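## Task

Lift the pink microphone lying on the table and stand it head-up in the empty stand's holder, seated in that holder's inner ring. At the end the other microphone must still sit in its own stand's holder and both stands must be upright on the table. The pink microphone must not drop or slip down by more than a few centimetres in total after any single pick-up.

## Robot and tools

ROBOT. Two arms, left_arm and right_arm, each ending in a two-finger parallel gripper with a wrist camera (cam_left_wrist, cam_right_wrist). cam_high and cam_low hang on a beam behind the arms. All images are 672x504. Arm names do not match image left and right.

FRAMES. Scene frame: origin at table-top height, midway between the nominal bases, slightly behind the near table edge; +x points out over the table, +y toward left_arm, +z up. Calibrated bases: left_arm at (-0.005, +0.276, -0.002) m, right_arm at (+0.002, -0.336, +0.003) m, both almost unrotated. In the gripper's own frame the fingers point along +z and open and close along y. end_effector_position is the spot between the pads, about 1 cm back from the tips; it and the printed orientation can be a few cm or degrees off, worse at long reach.

THE 14-NUMBER ROW. Every motion command is a row of 14 numbers, each in [-1, 1], always covering both arms: left dx, dy, dz, rx, ry, rz, opening, then right dx, dy, dz, rx, ry, rz, opening. dx..rz are offsets, not poses: they count from that arm's Hand target (its last commanded pose) as it stood when the action or move began, along the Hand target's own axes. Scale: 1.0 equals 0.6 m for dx, dy, dz and 180 degrees for rx, ry, rz, which together form one rotation vector. Six zeros re-request the current Hand target; repeating a nonzero offset moves the arm further. Opening is absolute: +1 fully open (0.093 m), -1 closed; a 0 is a real command, so resend the current value to leave a gripper unchanged. Commanded orientation is clipped to within 40 degrees of the measured one each step.

TOOLS.
execute_actions: actions is a list of actions; each action is a table of up to 15 rows, one per 1/30 s step, and a short table repeats its last row. Every row counts from the action's starting pose, not the previous row. An empty list returns state with images, the scene number and the task. cameras: names, ["all"], [] or null.
move: target is one row or a list of up to 15 rows, all offsets from the same starting Hand targets. Paths are straight, end together, last 0.5 to 10 s, and ignore obstacles. speed: m/s, 0.002 to 2.9, default 0.25 (turns up to twice that in rad/s), one number or one per target. blend: metres of corner rounding, 0 means stop at each target. opening_speed: change per second on the -1..+1 scale, at least 0.2. grip_force: newtons per pad, 10 to 50, one number or one per arm, kept until changed; below full force closing is slow (about 4 s at 40, 8 s at 20, 16 s at 10). blocking=false returns after 0.5 s while the move continues. The first target's openings go out at the start; a later target's openings go out on arrival after everything rests. The result adds a move: line (done, off_target, moving, held, fault) plus limits (paced = pose clipped, held = steps withheld). done means at rest within 10 mm and 2 degrees.
wait: seconds 0 to 10; the robot holds its commands, a running move continues.
stop: brakes a running move; needs room to stop.
zoom_image: camera (one of the four) and region [x0, y0, x1, y1] in pixels of its latest image, at most 504 by 504.
finished_scene: scene = the current scene number; ends the scene for good, so only call it when the goal holds without the robot.

RESULTS. Positions in metres and quat_wxyz in the scene frame; Hand target (next offsets start here); Tool commands; grip_measured (+1 open, -1 closed; pads meet near -0.94, plus 0.0208 per mm of object width, may read up to 0.02 high); Joint positions in rad ending with gripper gap in metres; Joint velocities (may say within noise); Joint torques (offset and scaled, joints 1 to 3 wrap at ±28 N m); motor temperatures. Joint ranges: waist -2.618 to 3.054, shoulder 0 to 3.142, elbow 0 to 3.142 (straight 2.901), wrist pitch and yaw -1.571 to 1.571, wrist roll -2.094 to 2.094.

GRIPPING. To hold firmly, send a number at least 0.24 below the width reading (round or small items may need lower) and keep sending it; to release, send one well above the width reading. A sudden big drop in the number briefly squeezes much harder.

PRACTICE. Friction and load leave the gripper short, low or tilted; tiny moves may not happen or go sideways. Check pose after each move, correct tilt, and send the remaining gap as an offset. Do not route paths near an arm's own base. Heat builds when holding loads, reaching far or pushing; MOTOR HOT shows at 75 °C, the arm folds and idles at 90 °C and goes limp at 100 °C.

AVOID. Dropping or letting the microphone slide, releasing moving parts, fast contacts, hard pushes, knocking stands over, anything leaving the table, grippers or wrist cameras touching each other (the clearance check misses this), pressing between arms, camera cables touching objects, and hitting the bar, plate and rail near the bases (up to 3 cm above the table). Loose objects may get brief random pushes.

Each tool is called after "Call:" as a command line: name --argument value for each argument, lists and objects as JSON in quotes; but a table of rows of numbers goes row by row, as --pt "numbers of a row", without its own name.

## Session

Call:
execute_actions --actions '[]'

Scene clock: 0.00 s.
left_arm: end_effector_position=(+0.2171, +0.1155, +0.3632) grip_measured=+1.000 end_effector_quat_wxyz=(+0.625, +0.162, +0.691, -0.326) | right_arm: end_effector_position=(+0.1875, -0.2087, +0.3526) grip_measured=+1.000 end_effector_quat_wxyz=(+0.656, -0.177, +0.646, +0.348)
Joint positions: left_arm=[-0.512 0.604 0.785 -0.189 0.186 -0.239 0.093] | right_arm=[0.173 0.349 0.603 -0.142 -0.552 0.282 0.093]
Joint velocities: within noise
Joint torques (N m): no reading
Motor temperatures (°C): left_arm=[35 41 40 36 33 33 32] | right_arm=[34 46 44 33 32 32 30]
Heat: left arm: 41 °C; right arm: 46 °C.
Hand target: left_arm +0.2158, +0.1154, +0.3679; +0.629, +0.165, +0.685, -0.327 | right_arm +0.1865, -0.2096, +0.3612; +0.666, -0.180, +0.636, +0.345
Tool commands: left_gripper/opening=+1.0 right_gripper/opening=+1.0

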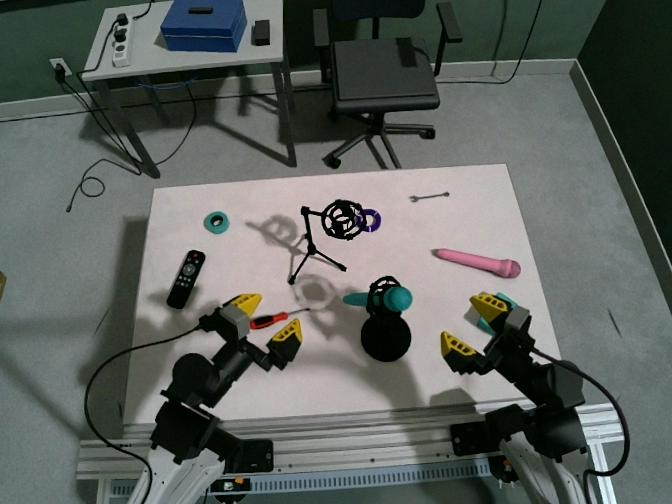

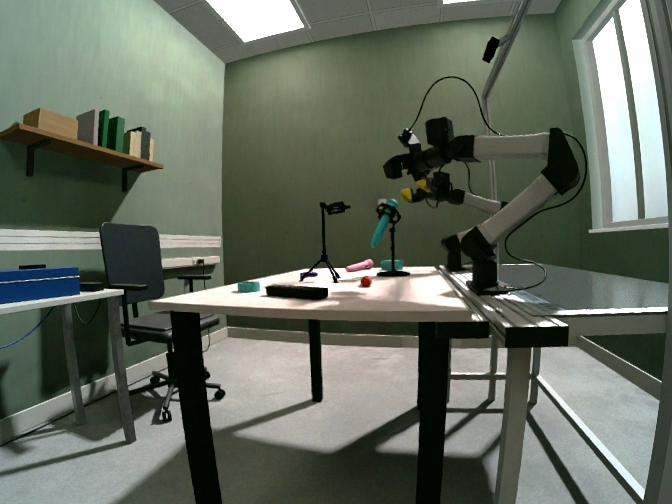

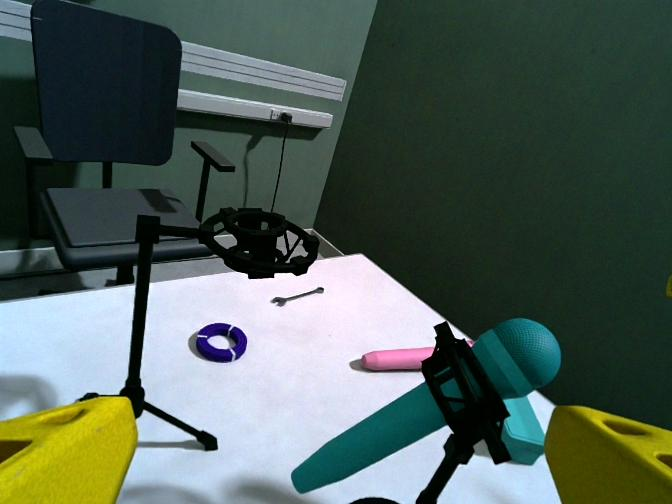

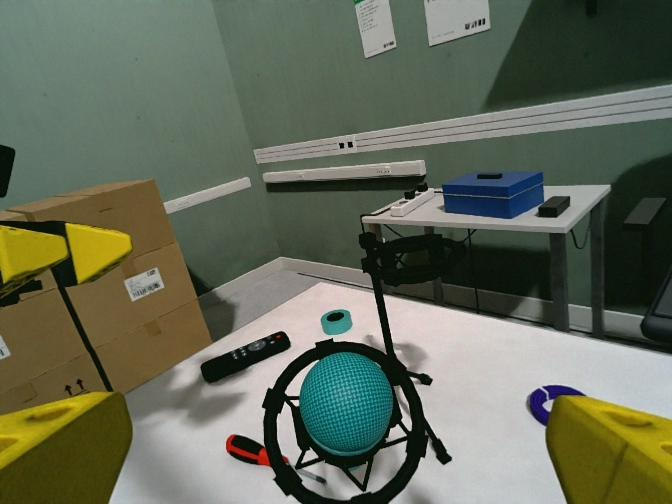

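Call:
move --target '[0,0,0,0,0,0,1,0.097,-0.453,0.014,0.489,0.189,0.687,1]' --cameras '["all"]'

Scene clock: 58.27 s.
left_arm: end_effector_position=(+0.2171, +0.1155, +0.3632) grip_measured=+1.000 end_effector_quat_wxyz=(+0.625, +0.162, +0.691, -0.326) | right_arm: end_effector_position=(+0.3760, -0.3820, +0.2445) grip_measured=+1.000 end_effector_quat_wxyz=(-0.074, +0.760, +0.593, +0.256)
Joint positions: left_arm=[-0.512 0.604 0.785 -0.189 0.186 -0.239 0.093] | right_arm=[-0.367 1.874 2.004 -1.54 -0.509 1.522 0.093]
Joint torques (N m): left_arm=[0.75 0.64 9.06 2.38 0.01 0.13] | right_arm=[0.18 -7.54 6.87 0.39 -0.48 0.04]
Motor temperatures (°C): left_arm=[35 41 44 42 32 33 31] | right_arm=[34 46 48 37 32 32 30]
Heat: left arm: 44 °C; right arm: 48 °C.
Hand target: left_arm +0.2158, +0.1154, +0.3679; +0.629, +0.165, +0.685, -0.327 | right_arm +0.3769, -0.3799, +0.2514; -0.164, +0.751, +0.608, +0.200
Off the commanded pose: left_arm 0.005 m, 1 deg | right_arm 0.007 m, 12 deg.
joint sent to its limit (right arm) — joint 4 (wrist pitch), lower limit. The joint targets are off in orientation, not in position.
move: off_target (right_arm)

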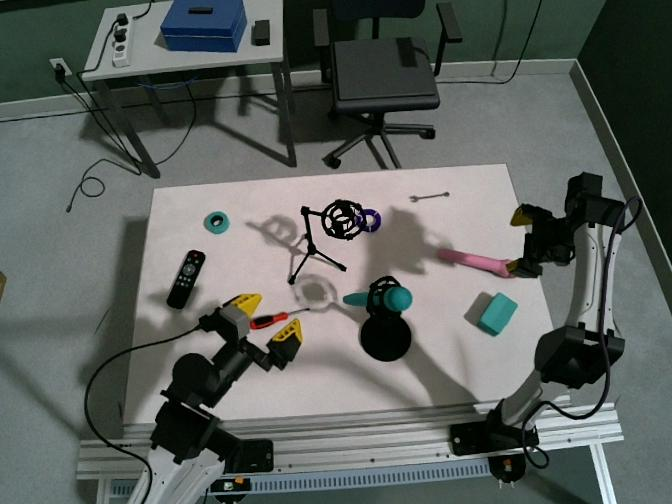

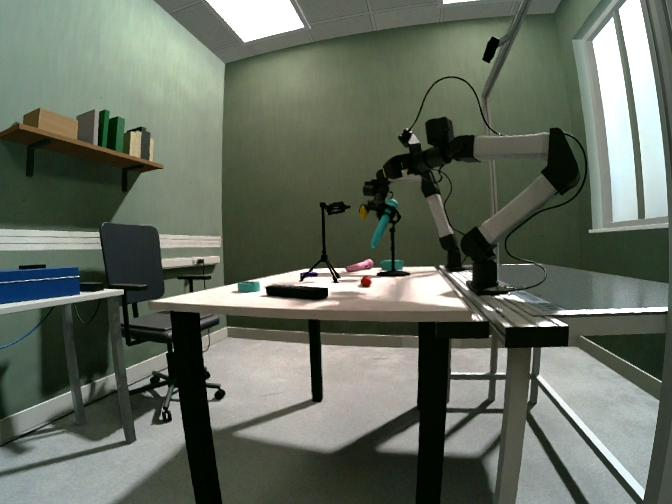

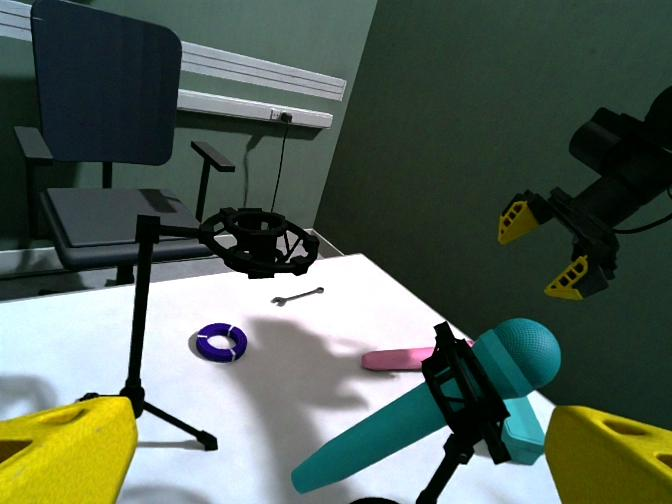

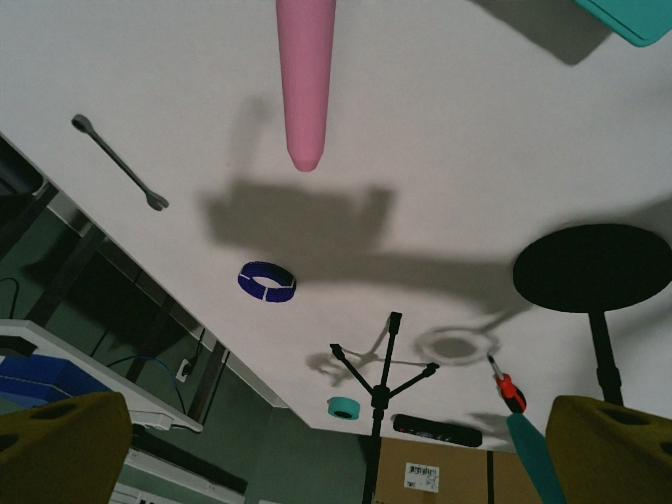

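Call:
move --target '[0,0,0,0,0,0,1,-0.1505,0.0515,0.146,0,-0.0556,0,1]' --cameras '["cam_high","cam_right_wrist"]'

Scene clock: 85.30 s.
left_arm: end_effector_position=(+0.2171, +0.1155, +0.3632) grip_measured=+1.000 end_effector_quat_wxyz=(+0.625, +0.162, +0.691, -0.326) | right_arm: end_effector_position=(+0.3928, -0.4141, +0.1256) grip_measured=+1.000 end_effector_quat_wxyz=(-0.130, +0.766, +0.617, +0.127)
Joint positions: left_arm=[-0.512 0.604 0.785 -0.189 0.186 -0.239 0.093] | right_arm=[-0.369 2.158 1.987 -1.499 -0.349 1.43 0.093]
Joint torques (N m): left_arm=[0.38 0.69 9.06 2.29 -0.01 0.14] | right_arm=[-0.05 -10.5 5.89 0.21 -0.06 -0.14]
Heat: left arm: 45 °C; right arm: 50 °C.
Hand target: left_arm +0.2158, +0.1154, +0.3679; +0.629, +0.165, +0.685, -0.327 | right_arm +0.3997, -0.4199, +0.1304; -0.110, +0.765, +0.620, +0.134
Off the commanded pose: left_arm 0.005 m, 1 deg | right_arm 0.010 m, 2 deg.
move: done
Images, in order (width x height): cam_high 672x504, cam_right_wrist 672x504.

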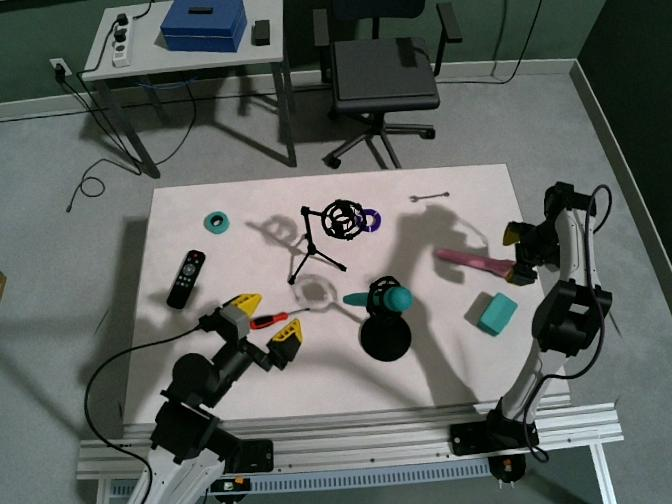

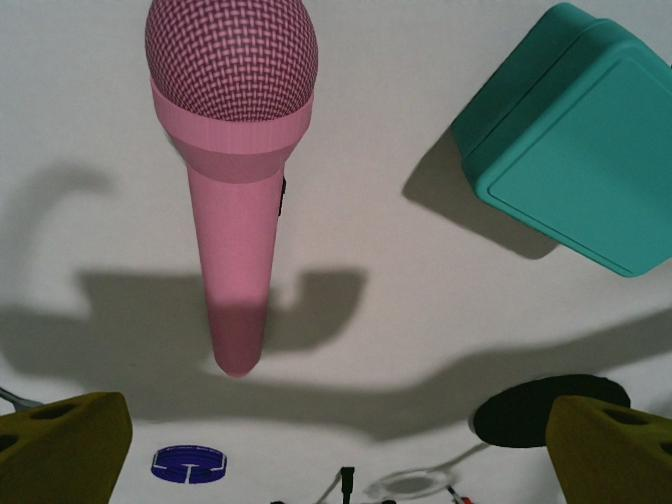

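Call:
move --target '[0,0,0,0,0,0,1,-0.012,0.0345,0.075,0,0,0,1]' --speed 0.15 --cameras '["all"]'

Scene clock: 110.43 s.
left_arm: end_effector_position=(+0.2171, +0.1155, +0.3632) grip_measured=+1.000 end_effector_quat_wxyz=(+0.625, +0.162, +0.691, -0.326) | right_arm: end_effector_position=(+0.4162, -0.4152, +0.0874) grip_measured=+1.000 end_effector_quat_wxyz=(-0.120, +0.762, +0.622, +0.133)
Joint positions: left_arm=[-0.512 0.604 0.785 -0.189 0.186 -0.239 0.093] | right_arm=[-0.353 2.233 1.959 -1.367 -0.349 1.437 0.093]
Joint torques (N m): left_arm=[0.59 0.61 8.88 2.32 -0.07 0.11] | right_arm=[0.83 -10.7 4.74 0.32 -0.02 0.09]
Motor temperatures (°C): left_arm=[35 40 45 44 32 33 31] | right_arm=[33 52 50 33 32 32 30]
Heat: left arm: 45 °C; right arm: 52 °C.
Hand target: left_arm +0.2158, +0.1154, +0.3679; +0.629, +0.165, +0.685, -0.327 | right_arm +0.4216, -0.4158, +0.0856; -0.110, +0.765, +0.620, +0.134
Off the commanded pose: left_arm 0.005 m, 1 deg | right_arm 0.006 m, 1 deg.
move: done

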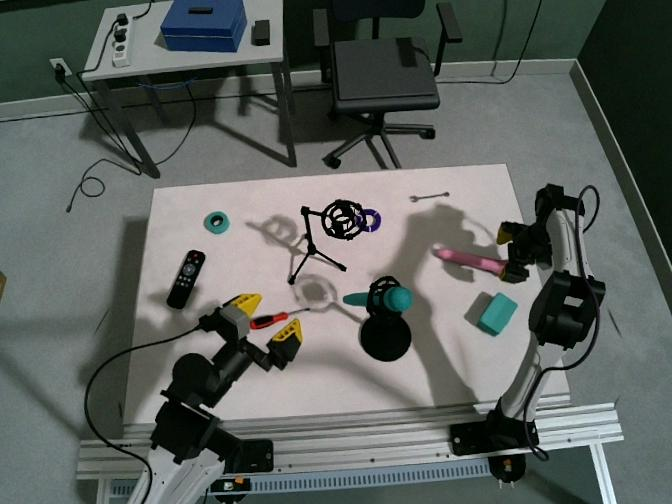

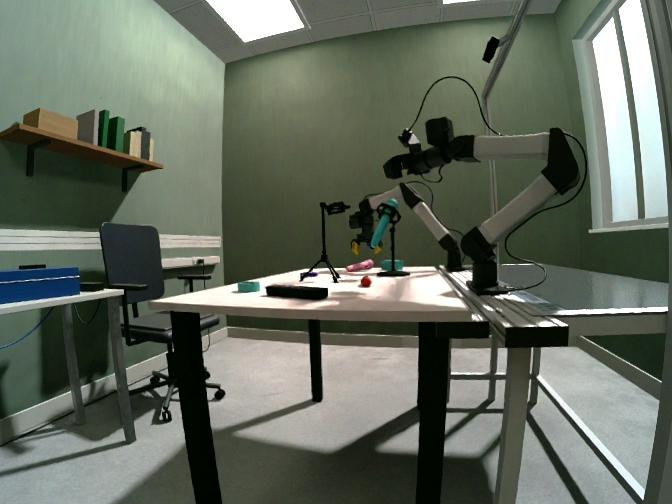

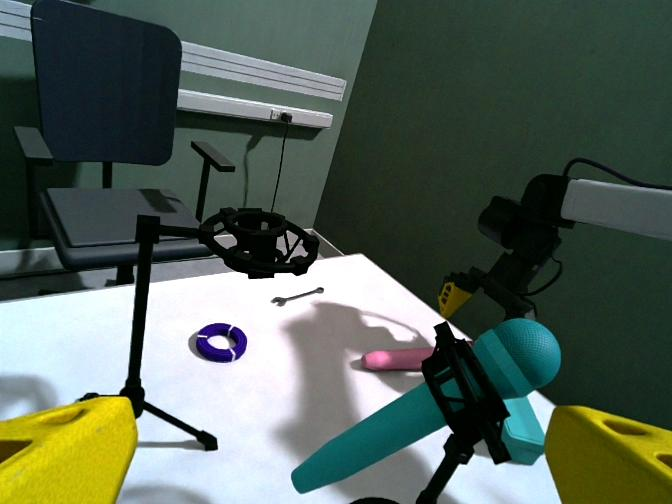

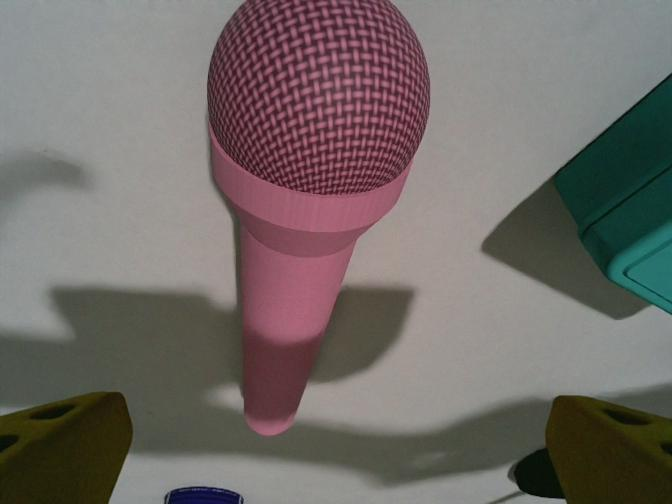

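Call:
move --target '[0,0,0,0,0,0,1,-0.019,0.014,0.0855,0,0,0.05,1]' --speed 0.12 --cameras '["cam_high","cam_right_wrist"]'

Scene clock: 131.40 s.
left_arm: end_effector_position=(+0.2171, +0.1155, +0.3632) grip_measured=+1.000 end_effector_quat_wxyz=(+0.625, +0.162, +0.691, -0.326) | right_arm: end_effector_position=(+0.4268, -0.4114, +0.0376) grip_measured=+1.000 end_effector_quat_wxyz=(-0.127, +0.808, +0.561, +0.125)
Joint positions: left_arm=[-0.512 0.604 0.785 -0.189 0.186 -0.239 0.093] | right_arm=[-0.338 2.288 1.851 -1.192 -0.349 1.611 0.093]
Joint torques (N m): left_arm=[0.51 0.44 9.09 2.34 0.05 0.15] | right_arm=[0.87 -10.63 4.55 0.39 -0.08 0.09]
Motor temperatures (°C): left_arm=[34 40 45 45 32 33 31] | right_arm=[33 57 49 33 32 32 30]
Heat: left arm: 45 °C; right arm: 57 °C.
Hand target: left_arm +0.2158, +0.1154, +0.3679; +0.629, +0.165, +0.685, -0.327 | right_arm +0.4311, -0.4110, +0.0334; -0.120, +0.812, +0.558, +0.125
Off the commanded pose: left_arm 0.005 m, 1 deg | right_arm 0.006 m, 1 deg.
move: done
Images, in order (width x height): cam_high 672x504, cam_right_wrist 672x504.

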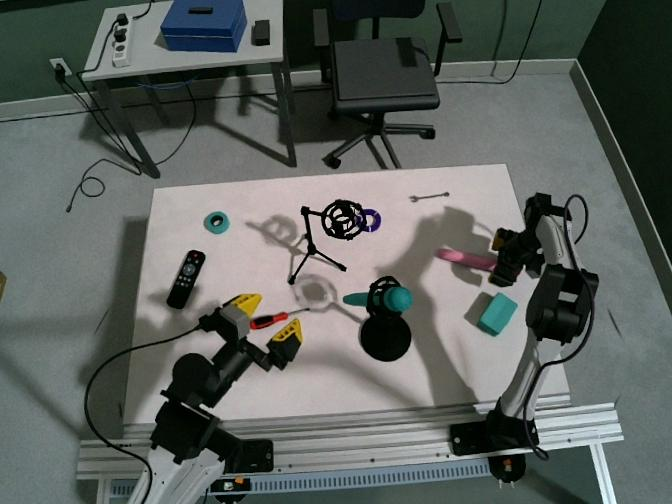

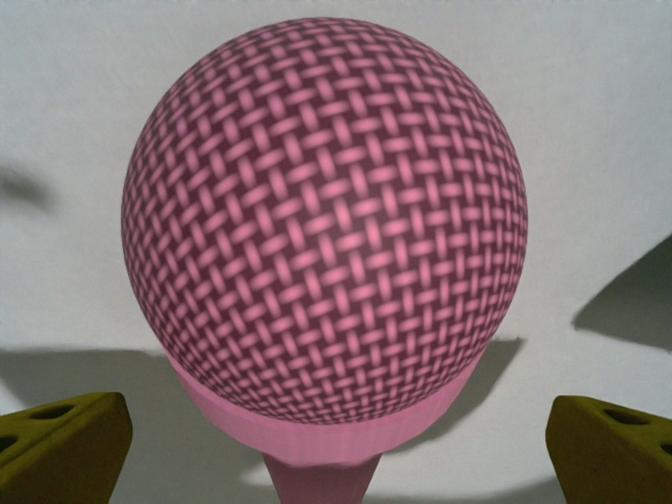

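Call:
move --target '[0,0,0,0,0,0,1,-0.039,-0.003,-0.0142,0,0,0,1]' --speed 0.12 --cameras '["cam_high","cam_right_wrist"]'

Call:
move --target '[0,0,0,0,0,0,1,0,0,0,0,0,0,-0.6]' --opening_speed 0.8 --cameras '["cam_high","cam_right_wrist"]'

Scene clock: 148.90 s.
left_arm: end_effector_position=(+0.2171, +0.1155, +0.3632) grip_measured=+1.000 end_effector_quat_wxyz=(+0.625, +0.162, +0.691, -0.326) | right_arm: end_effector_position=(+0.4208, -0.4335, +0.0362) grip_measured=+1.000 end_effector_quat_wxyz=(-0.122, +0.812, +0.556, +0.128)
Joint positions: left_arm=[-0.512 0.604 0.785 -0.189 0.186 -0.239 0.093] | right_arm=[-0.39 2.288 1.846 -1.192 -0.346 1.571 0.093]
Joint torques (N m): left_arm=[0.55 0.36 9.06 2.33 0.06 0.12] | right_arm=[0.62 -10.91 4.38 0.16 -0.02 -0.15]
Motor temperatures (°C): left_arm=[34 40 45 45 32 33 31] | right_arm=[33 58 48 32 32 32 30]
Heat: left arm: 45 °C; right arm: 58 °C.
Hand target: left_arm +0.2158, +0.1154, +0.3679; +0.629, +0.165, +0.685, -0.327 | right_arm +0.4208, -0.4337, +0.0337; -0.120, +0.812, +0.558, +0.125
Off the commanded pose: left_arm 0.005 m, 1 deg | right_arm 0.003 m, 0 deg.
move: done
Images, in order (width x height): cam_high 672x504, cam_right_wrist 672x504.

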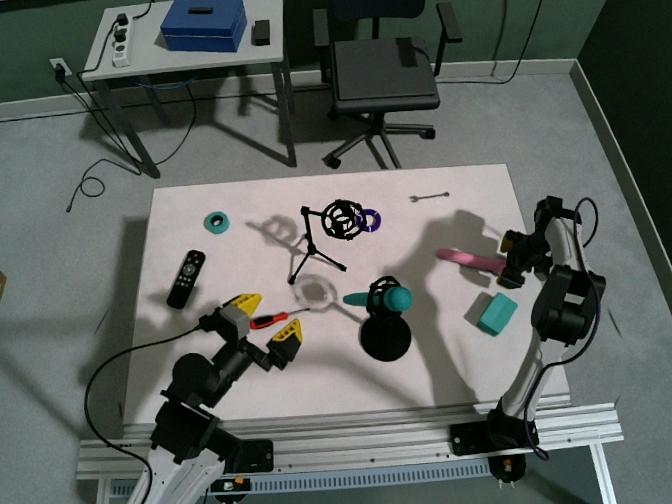

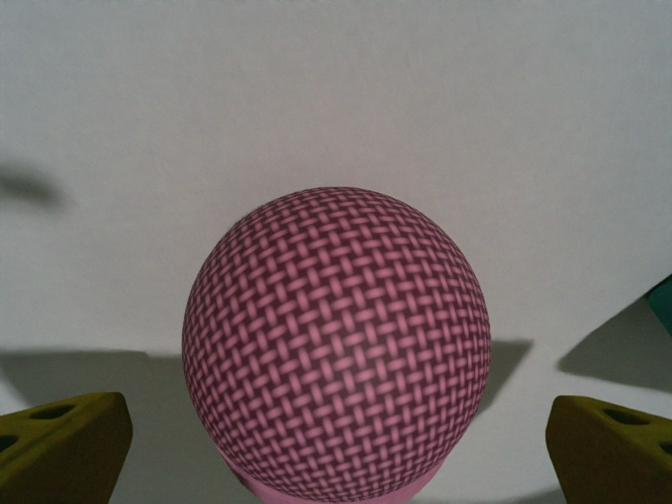

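Scene clock: 151.40 s.
left_arm: end_effector_position=(+0.2171, +0.1155, +0.3632) grip_measured=+1.000 end_effector_quat_wxyz=(+0.625, +0.162, +0.691, -0.326) | right_arm: end_effector_position=(+0.4208, -0.4335, +0.0362) grip_measured=-0.133 end_effector_quat_wxyz=(-0.122, +0.812, +0.556, +0.128)
Joint positions: left_arm=[-0.512 0.604 0.785 -0.189 0.186 -0.239 0.093] | right_arm=[-0.39 2.288 1.846 -1.192 -0.346 1.569 0.039]
Joint torques (N m): left_arm=[0.7 0.51 8.94 2.35 0 0.16] | right_arm=[0.54 -10.96 4.18 0.14 -0.02 -0.16]
Motor temperatures (°C): left_arm=[34 40 45 45 32 33 31] | right_arm=[33 58 48 32 32 32 30]
Heat: left arm: 45 °C; right arm: 58 °C.
Hand target: left_arm +0.2158, +0.1154, +0.3679; +0.629, +0.165, +0.685, -0.327 | right_arm +0.4208, -0.4337, +0.0337; -0.120, +0.812, +0.558, +0.125
Off the commanded pose: left_arm 0.005 m, 1 deg | right_arm 0.002 m, 0 deg.
move: done
Images, in order (width x height): cam_high 672x504, cam_right_wrist 672x504.

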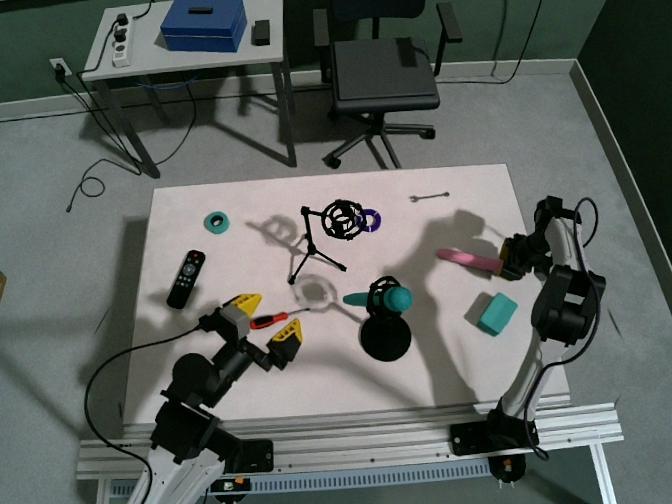

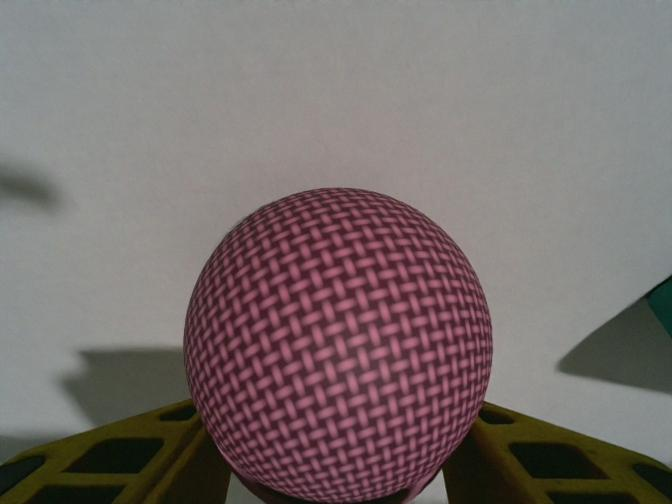

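Call:
move --pt "0 0 0 0 0 0 1 0.1425 0 -0.392 0 0 0 -0.6" --pt "0 0 0 0 0 0 1 0.537 -0.195 -0.578 -0.361 -0.222 -0.750 -0.6" --blend '[0.05,0]' --cameras '["all"]'

Scene clock: 222.07 s.
left_arm: end_effector_position=(+0.2171, +0.1155, +0.3632) grip_measured=+1.000 end_effector_quat_wxyz=(+0.625, +0.162, +0.691, -0.326) | right_arm: end_effector_position=(+0.4008, -0.2328, +0.4405) grip_measured=-0.139 end_effector_quat_wxyz=(+0.499, -0.200, +0.830, +0.151)
Joint positions: left_arm=[-0.512 0.604 0.785 -0.189 0.186 -0.239 0.093] | right_arm=[0.078 1.594 2.102 -1.031 -0.372 -0.147 0.039]
Joint torques (N m): left_arm=[0.62 0.39 9.07 2.41 -0.02 0.17] | right_arm=[0.66 -7.97 4.9 3.25 -0.41 -0.19]
Motor temperatures (°C): left_arm=[34 39 46 47 31 33 31] | right_arm=[33 61 48 33 32 32 32]
Heat: left arm: 47 °C; right arm: 61 °C.
Hand target: left_arm +0.2158, +0.1154, +0.3679; +0.629, +0.165, +0.685, -0.327 | right_arm +0.3993, -0.2267, +0.4746; +0.553, -0.218, +0.790, +0.153
Off the commanded pose: left_arm 0.005 m, 1 deg | right_arm 0.035 m, 8 deg.
move: off_target (right_arm)

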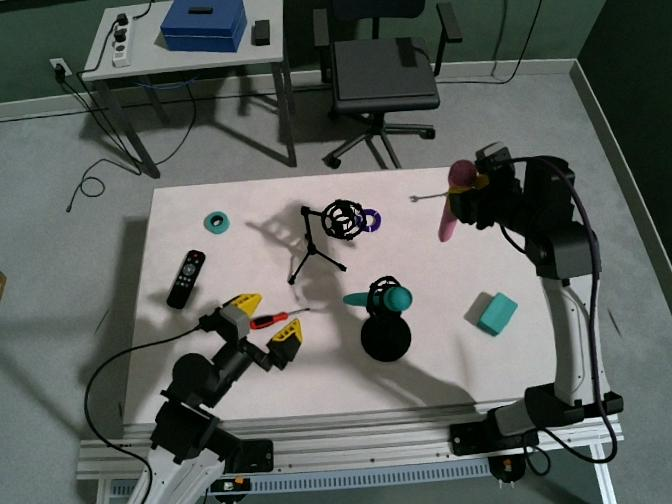

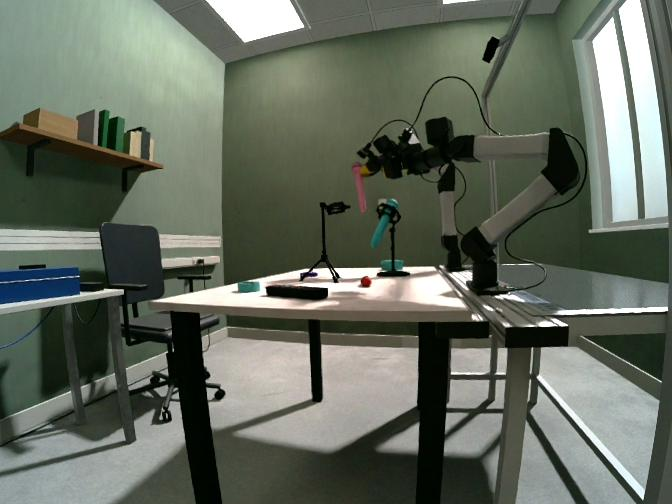

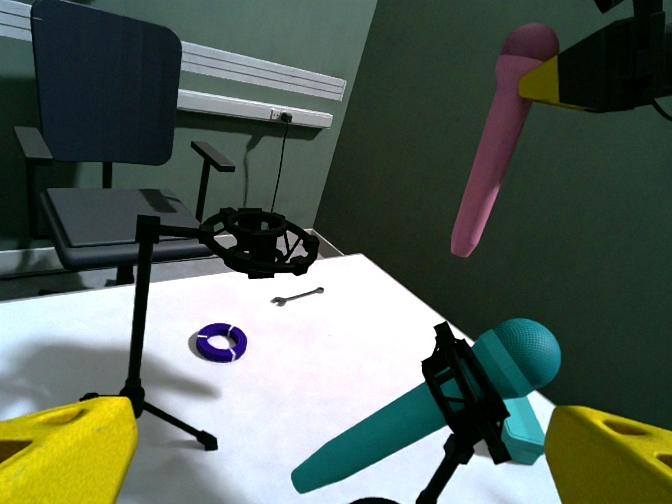

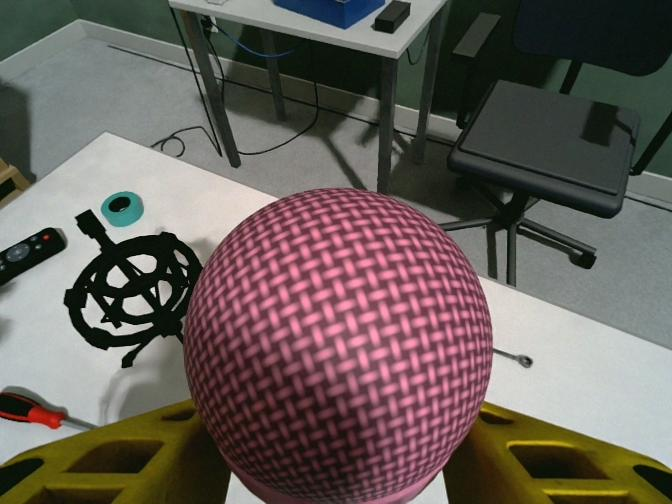

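Call:
move --target '[0,0,0,0,0,0,1,-0.197,0.232,0.234,0.019,-0.016,-0.053,-0.6]' --cameras '["all"]'

Scene clock: 265.53 s.
left_arm: end_effector_position=(+0.2171, +0.1155, +0.3632) grip_measured=+1.000 end_effector_quat_wxyz=(+0.625, +0.162, +0.691, -0.326) | right_arm: end_effector_position=(+0.4675, -0.0175, +0.5045) grip_measured=-0.139 end_effector_quat_wxyz=(+0.655, -0.259, +0.701, +0.112)
Joint positions: left_arm=[-0.512 0.604 0.785 -0.189 0.186 -0.239 0.093] | right_arm=[0.601 2.18 2.837 -0.784 0.105 -0.17 0.039]
Joint torques (N m): left_arm=[0.49 0.65 8.83 2.37 0 0.09] | right_arm=[0.01 -8.99 6.32 3.58 0.1 -0.15]
Motor temperatures (°C): left_arm=[34 38 46 48 31 33 30] | right_arm=[33 57 47 46 32 32 32]
Heat: left arm: 48 °C; right arm: 57 °C.
Hand target: left_arm +0.2158, +0.1154, +0.3679; +0.629, +0.165, +0.685, -0.327 | right_arm +0.4756, -0.0187, +0.5377; +0.589, -0.263, +0.759, +0.088
Off the commanded pose: left_arm 0.005 m, 1 deg | right_arm 0.034 m, 10 deg.
elbow stopped short (right arm): the move would have taken joint 3 (elbow) straighter than the controller allows.
move: off_target (right_arm)

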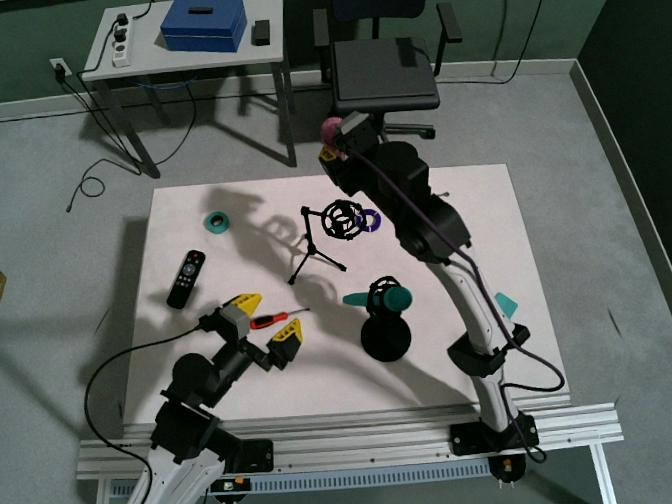

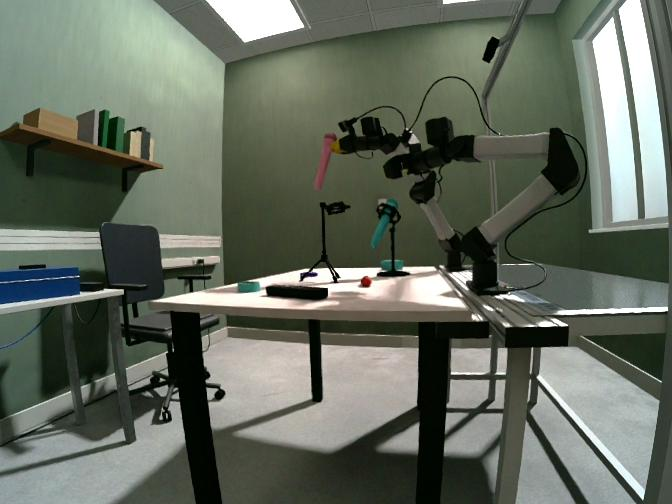

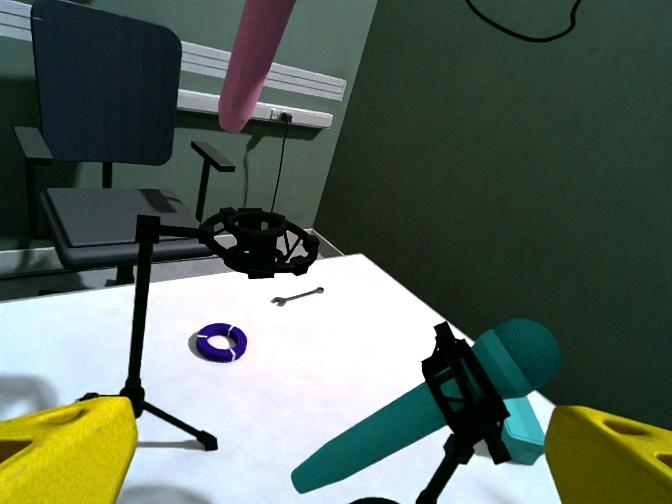

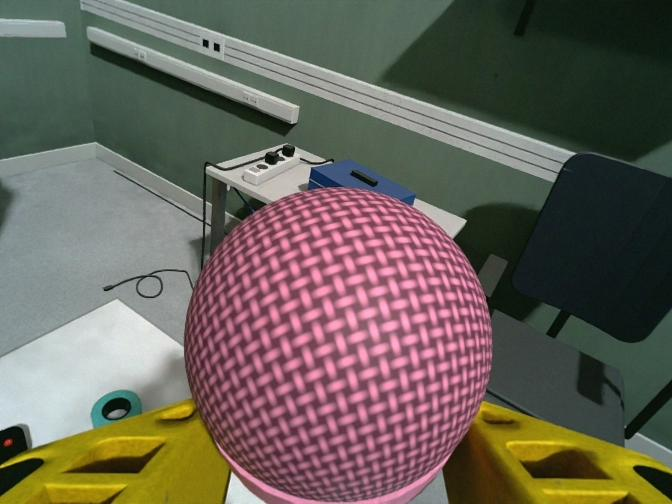

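Call:
move --target '[0,0,0,0,0,0,1,0.068,0.0185,-0.013,0,0,0,-0.6]' --speed 0.12 --cameras '["cam_high","cam_low","cam_left_wrist"]'

Scene clock: 296.57 s.
left_arm: end_effector_position=(+0.2171, +0.1155, +0.3632) grip_measured=+1.000 end_effector_quat_wxyz=(+0.625, +0.162, +0.691, -0.326) | right_arm: end_effector_position=(+0.4648, -0.0207, +0.4827) grip_measured=-0.139 end_effector_quat_wxyz=(+0.623, -0.266, +0.730, +0.095)
Joint positions: left_arm=[-0.512 0.604 0.785 -0.189 0.186 -0.239 0.093] | right_arm=[0.607 2.18 2.837 -0.876 0.131 -0.167 0.039]
Joint torques (N m): left_arm=[0.68 0.36 8.99 2.35 -0.03 0.11] | right_arm=[1.07 -11.03 6.37 2.35 0.12 0.07]
Motor temperatures (°C): left_arm=[34 38 47 49 31 33 30] | right_arm=[33 55 47 50 32 32 32]
Heat: left arm: 49 °C; right arm: 55 °C.
Hand target: left_arm +0.2158, +0.1154, +0.3679; +0.629, +0.165, +0.685, -0.327 | right_arm +0.4566, -0.0248, +0.4996; +0.589, -0.263, +0.759, +0.088
Off the commanded pose: left_arm 0.005 m, 1 deg | right_arm 0.019 m, 5 deg.
elbow stopped short (right arm): the move would have taken joint 3 (elbow) straighter than the controller allows.
move: off_target (right_arm)
Images, in order (width x height): cam_high 672x504, cam_low 672x504, cam_left_wrist 672x504.

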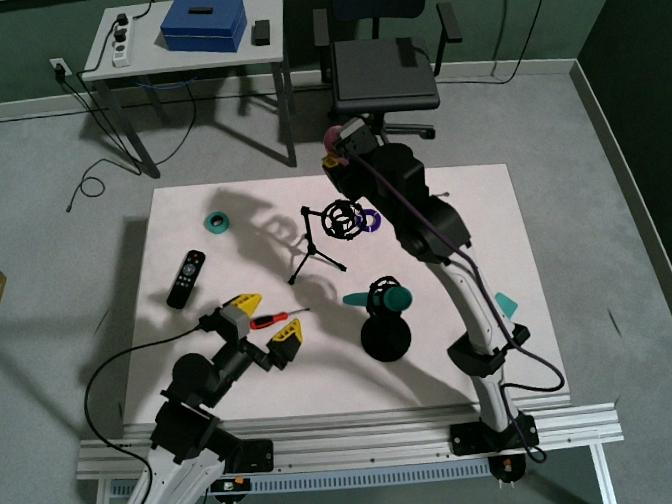

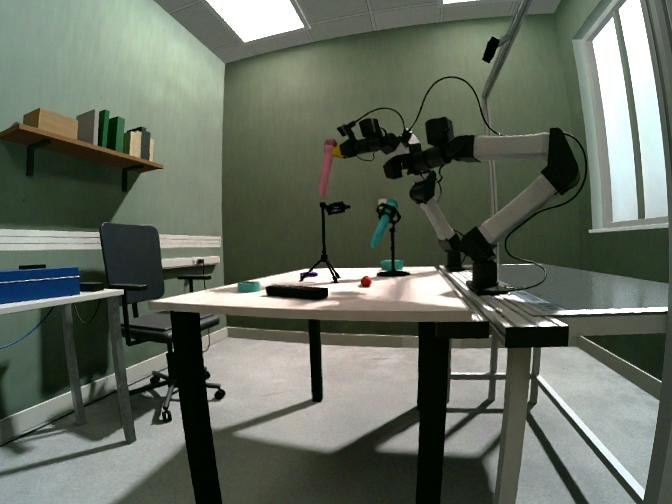

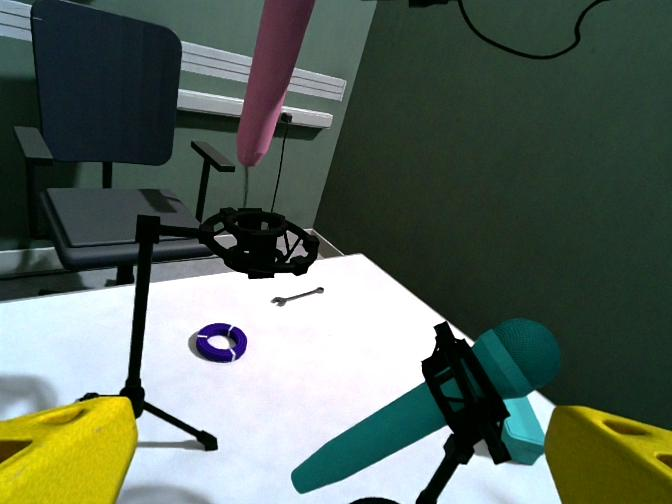

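Call:
move --target '[0,0,0,0,0,0,1,0.036,0.011,-0.009,-0.011,0.010,0.032,-0.6]' --speed 0.12 --cameras '["cam_low","cam_left_wrist"]'

Scene clock: 311.00 s.
left_arm: end_effector_position=(+0.2171, +0.1155, +0.3632) grip_measured=+1.000 end_effector_quat_wxyz=(+0.625, +0.162, +0.691, -0.326) | right_arm: end_effector_position=(+0.4581, -0.0238, +0.4560) grip_measured=-0.139 end_effector_quat_wxyz=(+0.573, -0.239, +0.775, +0.117)
Joint positions: left_arm=[-0.512 0.604 0.785 -0.189 0.186 -0.239 0.093] | right_arm=[0.61 2.18 2.837 -0.991 0.13 -0.052 0.039]
Joint torques (N m): left_arm=[0.42 0.35 8.99 2.31 -0.05 0.11] | right_arm=[0.73 -12.42 6.39 2.26 -0.14 0.04]
Motor temperatures (°C): left_arm=[34 38 47 49 31 33 30] | right_arm=[33 56 47 47 32 32 33]
Heat: left arm: 49 °C; right arm: 56 °C.
Hand target: left_arm +0.2158, +0.1154, +0.3679; +0.629, +0.165, +0.685, -0.327 | right_arm +0.4451, -0.0280, +0.4797; +0.568, -0.236, +0.779, +0.127
Off the commanded pose: left_arm 0.005 m, 1 deg | right_arm 0.027 m, 1 deg.
elbow stopped short (right arm): the move would have taken joint 3 (elbow) straighter than the controller allows.
move: off_target (right_arm)
Images, in order (width x height): cam_low 672x504, cam_left_wrist 672x504.

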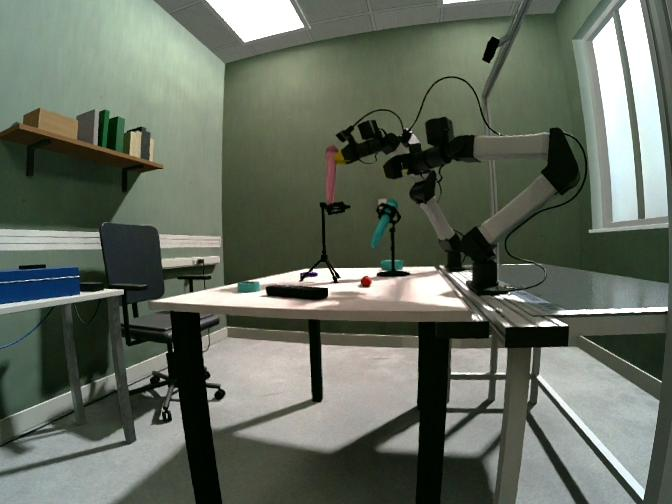

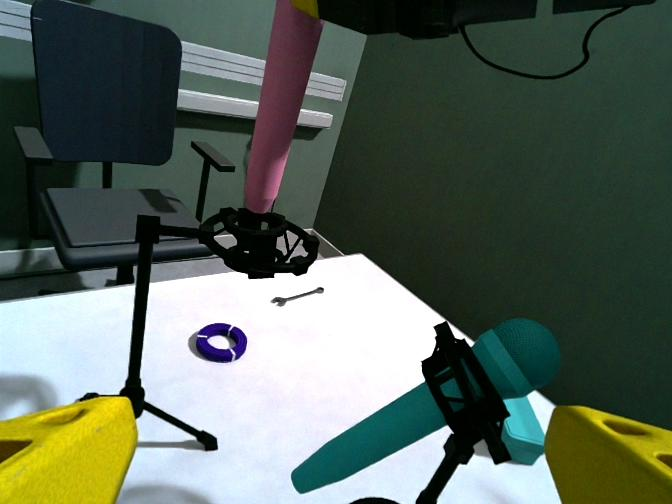

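Call:
zoom_image --camera "cam_low" --region '[300, 170, 380, 230]'

Call:
zoom_image --camera "cam_left_wrist" --region '[180, 160, 340, 290]'

Call:
wait --seconds 0 --cameras '["cam_high"]'

Call:
zoom_image --camera "cam_high" --region '[280, 120, 400, 260]'

Scaled by 6.300.

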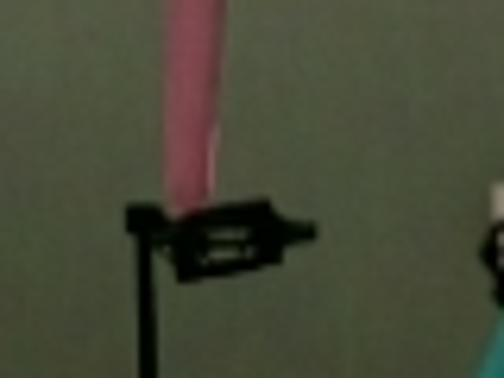

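Scaled by 3.150.

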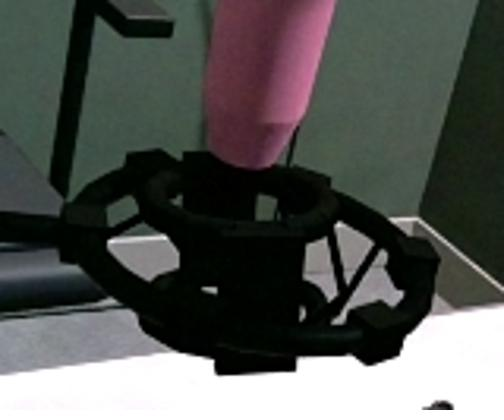

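Scene clock: 323.17 s.
left_arm: end_effector_position=(+0.2171, +0.1155, +0.3632) grip_measured=+1.000 end_effector_quat_wxyz=(+0.625, +0.162, +0.691, -0.326) | right_arm: end_effector_position=(+0.4581, -0.0238, +0.4560) grip_measured=-0.139 end_effector_quat_wxyz=(+0.573, -0.239, +0.775, +0.117)
Joint positions: left_arm=[-0.512 0.604 0.785 -0.189 0.186 -0.239 0.093] | right_arm=[0.61 2.18 2.837 -0.991 0.13 -0.052 0.039]
Joint torques (N m): left_arm=[0.44 0.47 8.85 2.33 0.04 0.21] | right_arm=[0.77 -12.19 6.34 2.21 -0.2 0]
Motor temperatures (°C): left_arm=[34 38 47 49 31 33 30] | right_arm=[33 57 48 45 32 32 33]
Heat: left arm: 49 °C; right arm: 57 °C.
Hand target: left_arm +0.2158, +0.1154, +0.3679; +0.629, +0.165, +0.685, -0.327 | right_arm +0.4451, -0.0280, +0.4797; +0.568, -0.236, +0.779, +0.127
Tool commands: left_gripper/opening=+1.0 right_gripper/opening=-0.6
Off the commanded pose: left_arm 0.005 m, 1 deg | right_arm 0.027 m, 1 deg.
Images, in order (width x height): cam_high 672x504.

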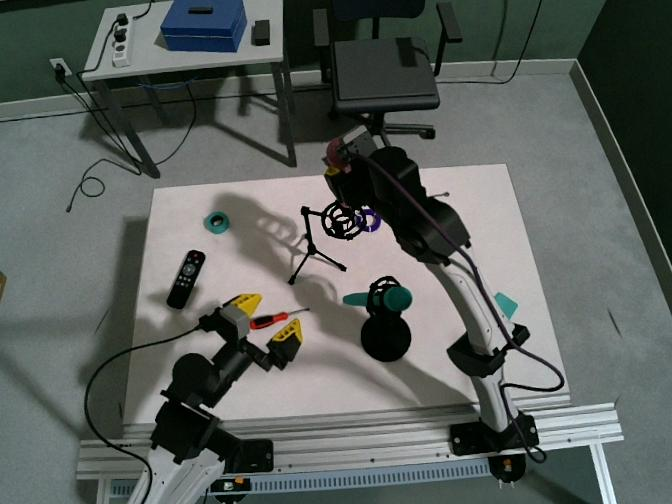

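Scaled by 3.600.

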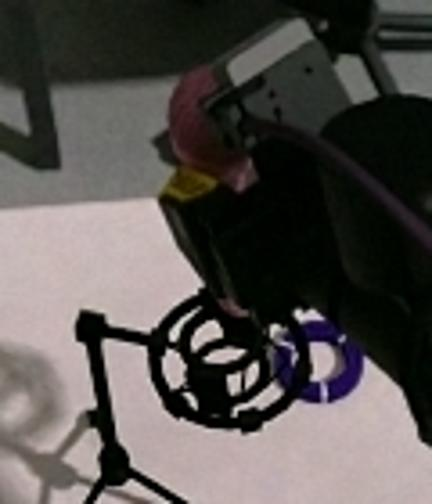

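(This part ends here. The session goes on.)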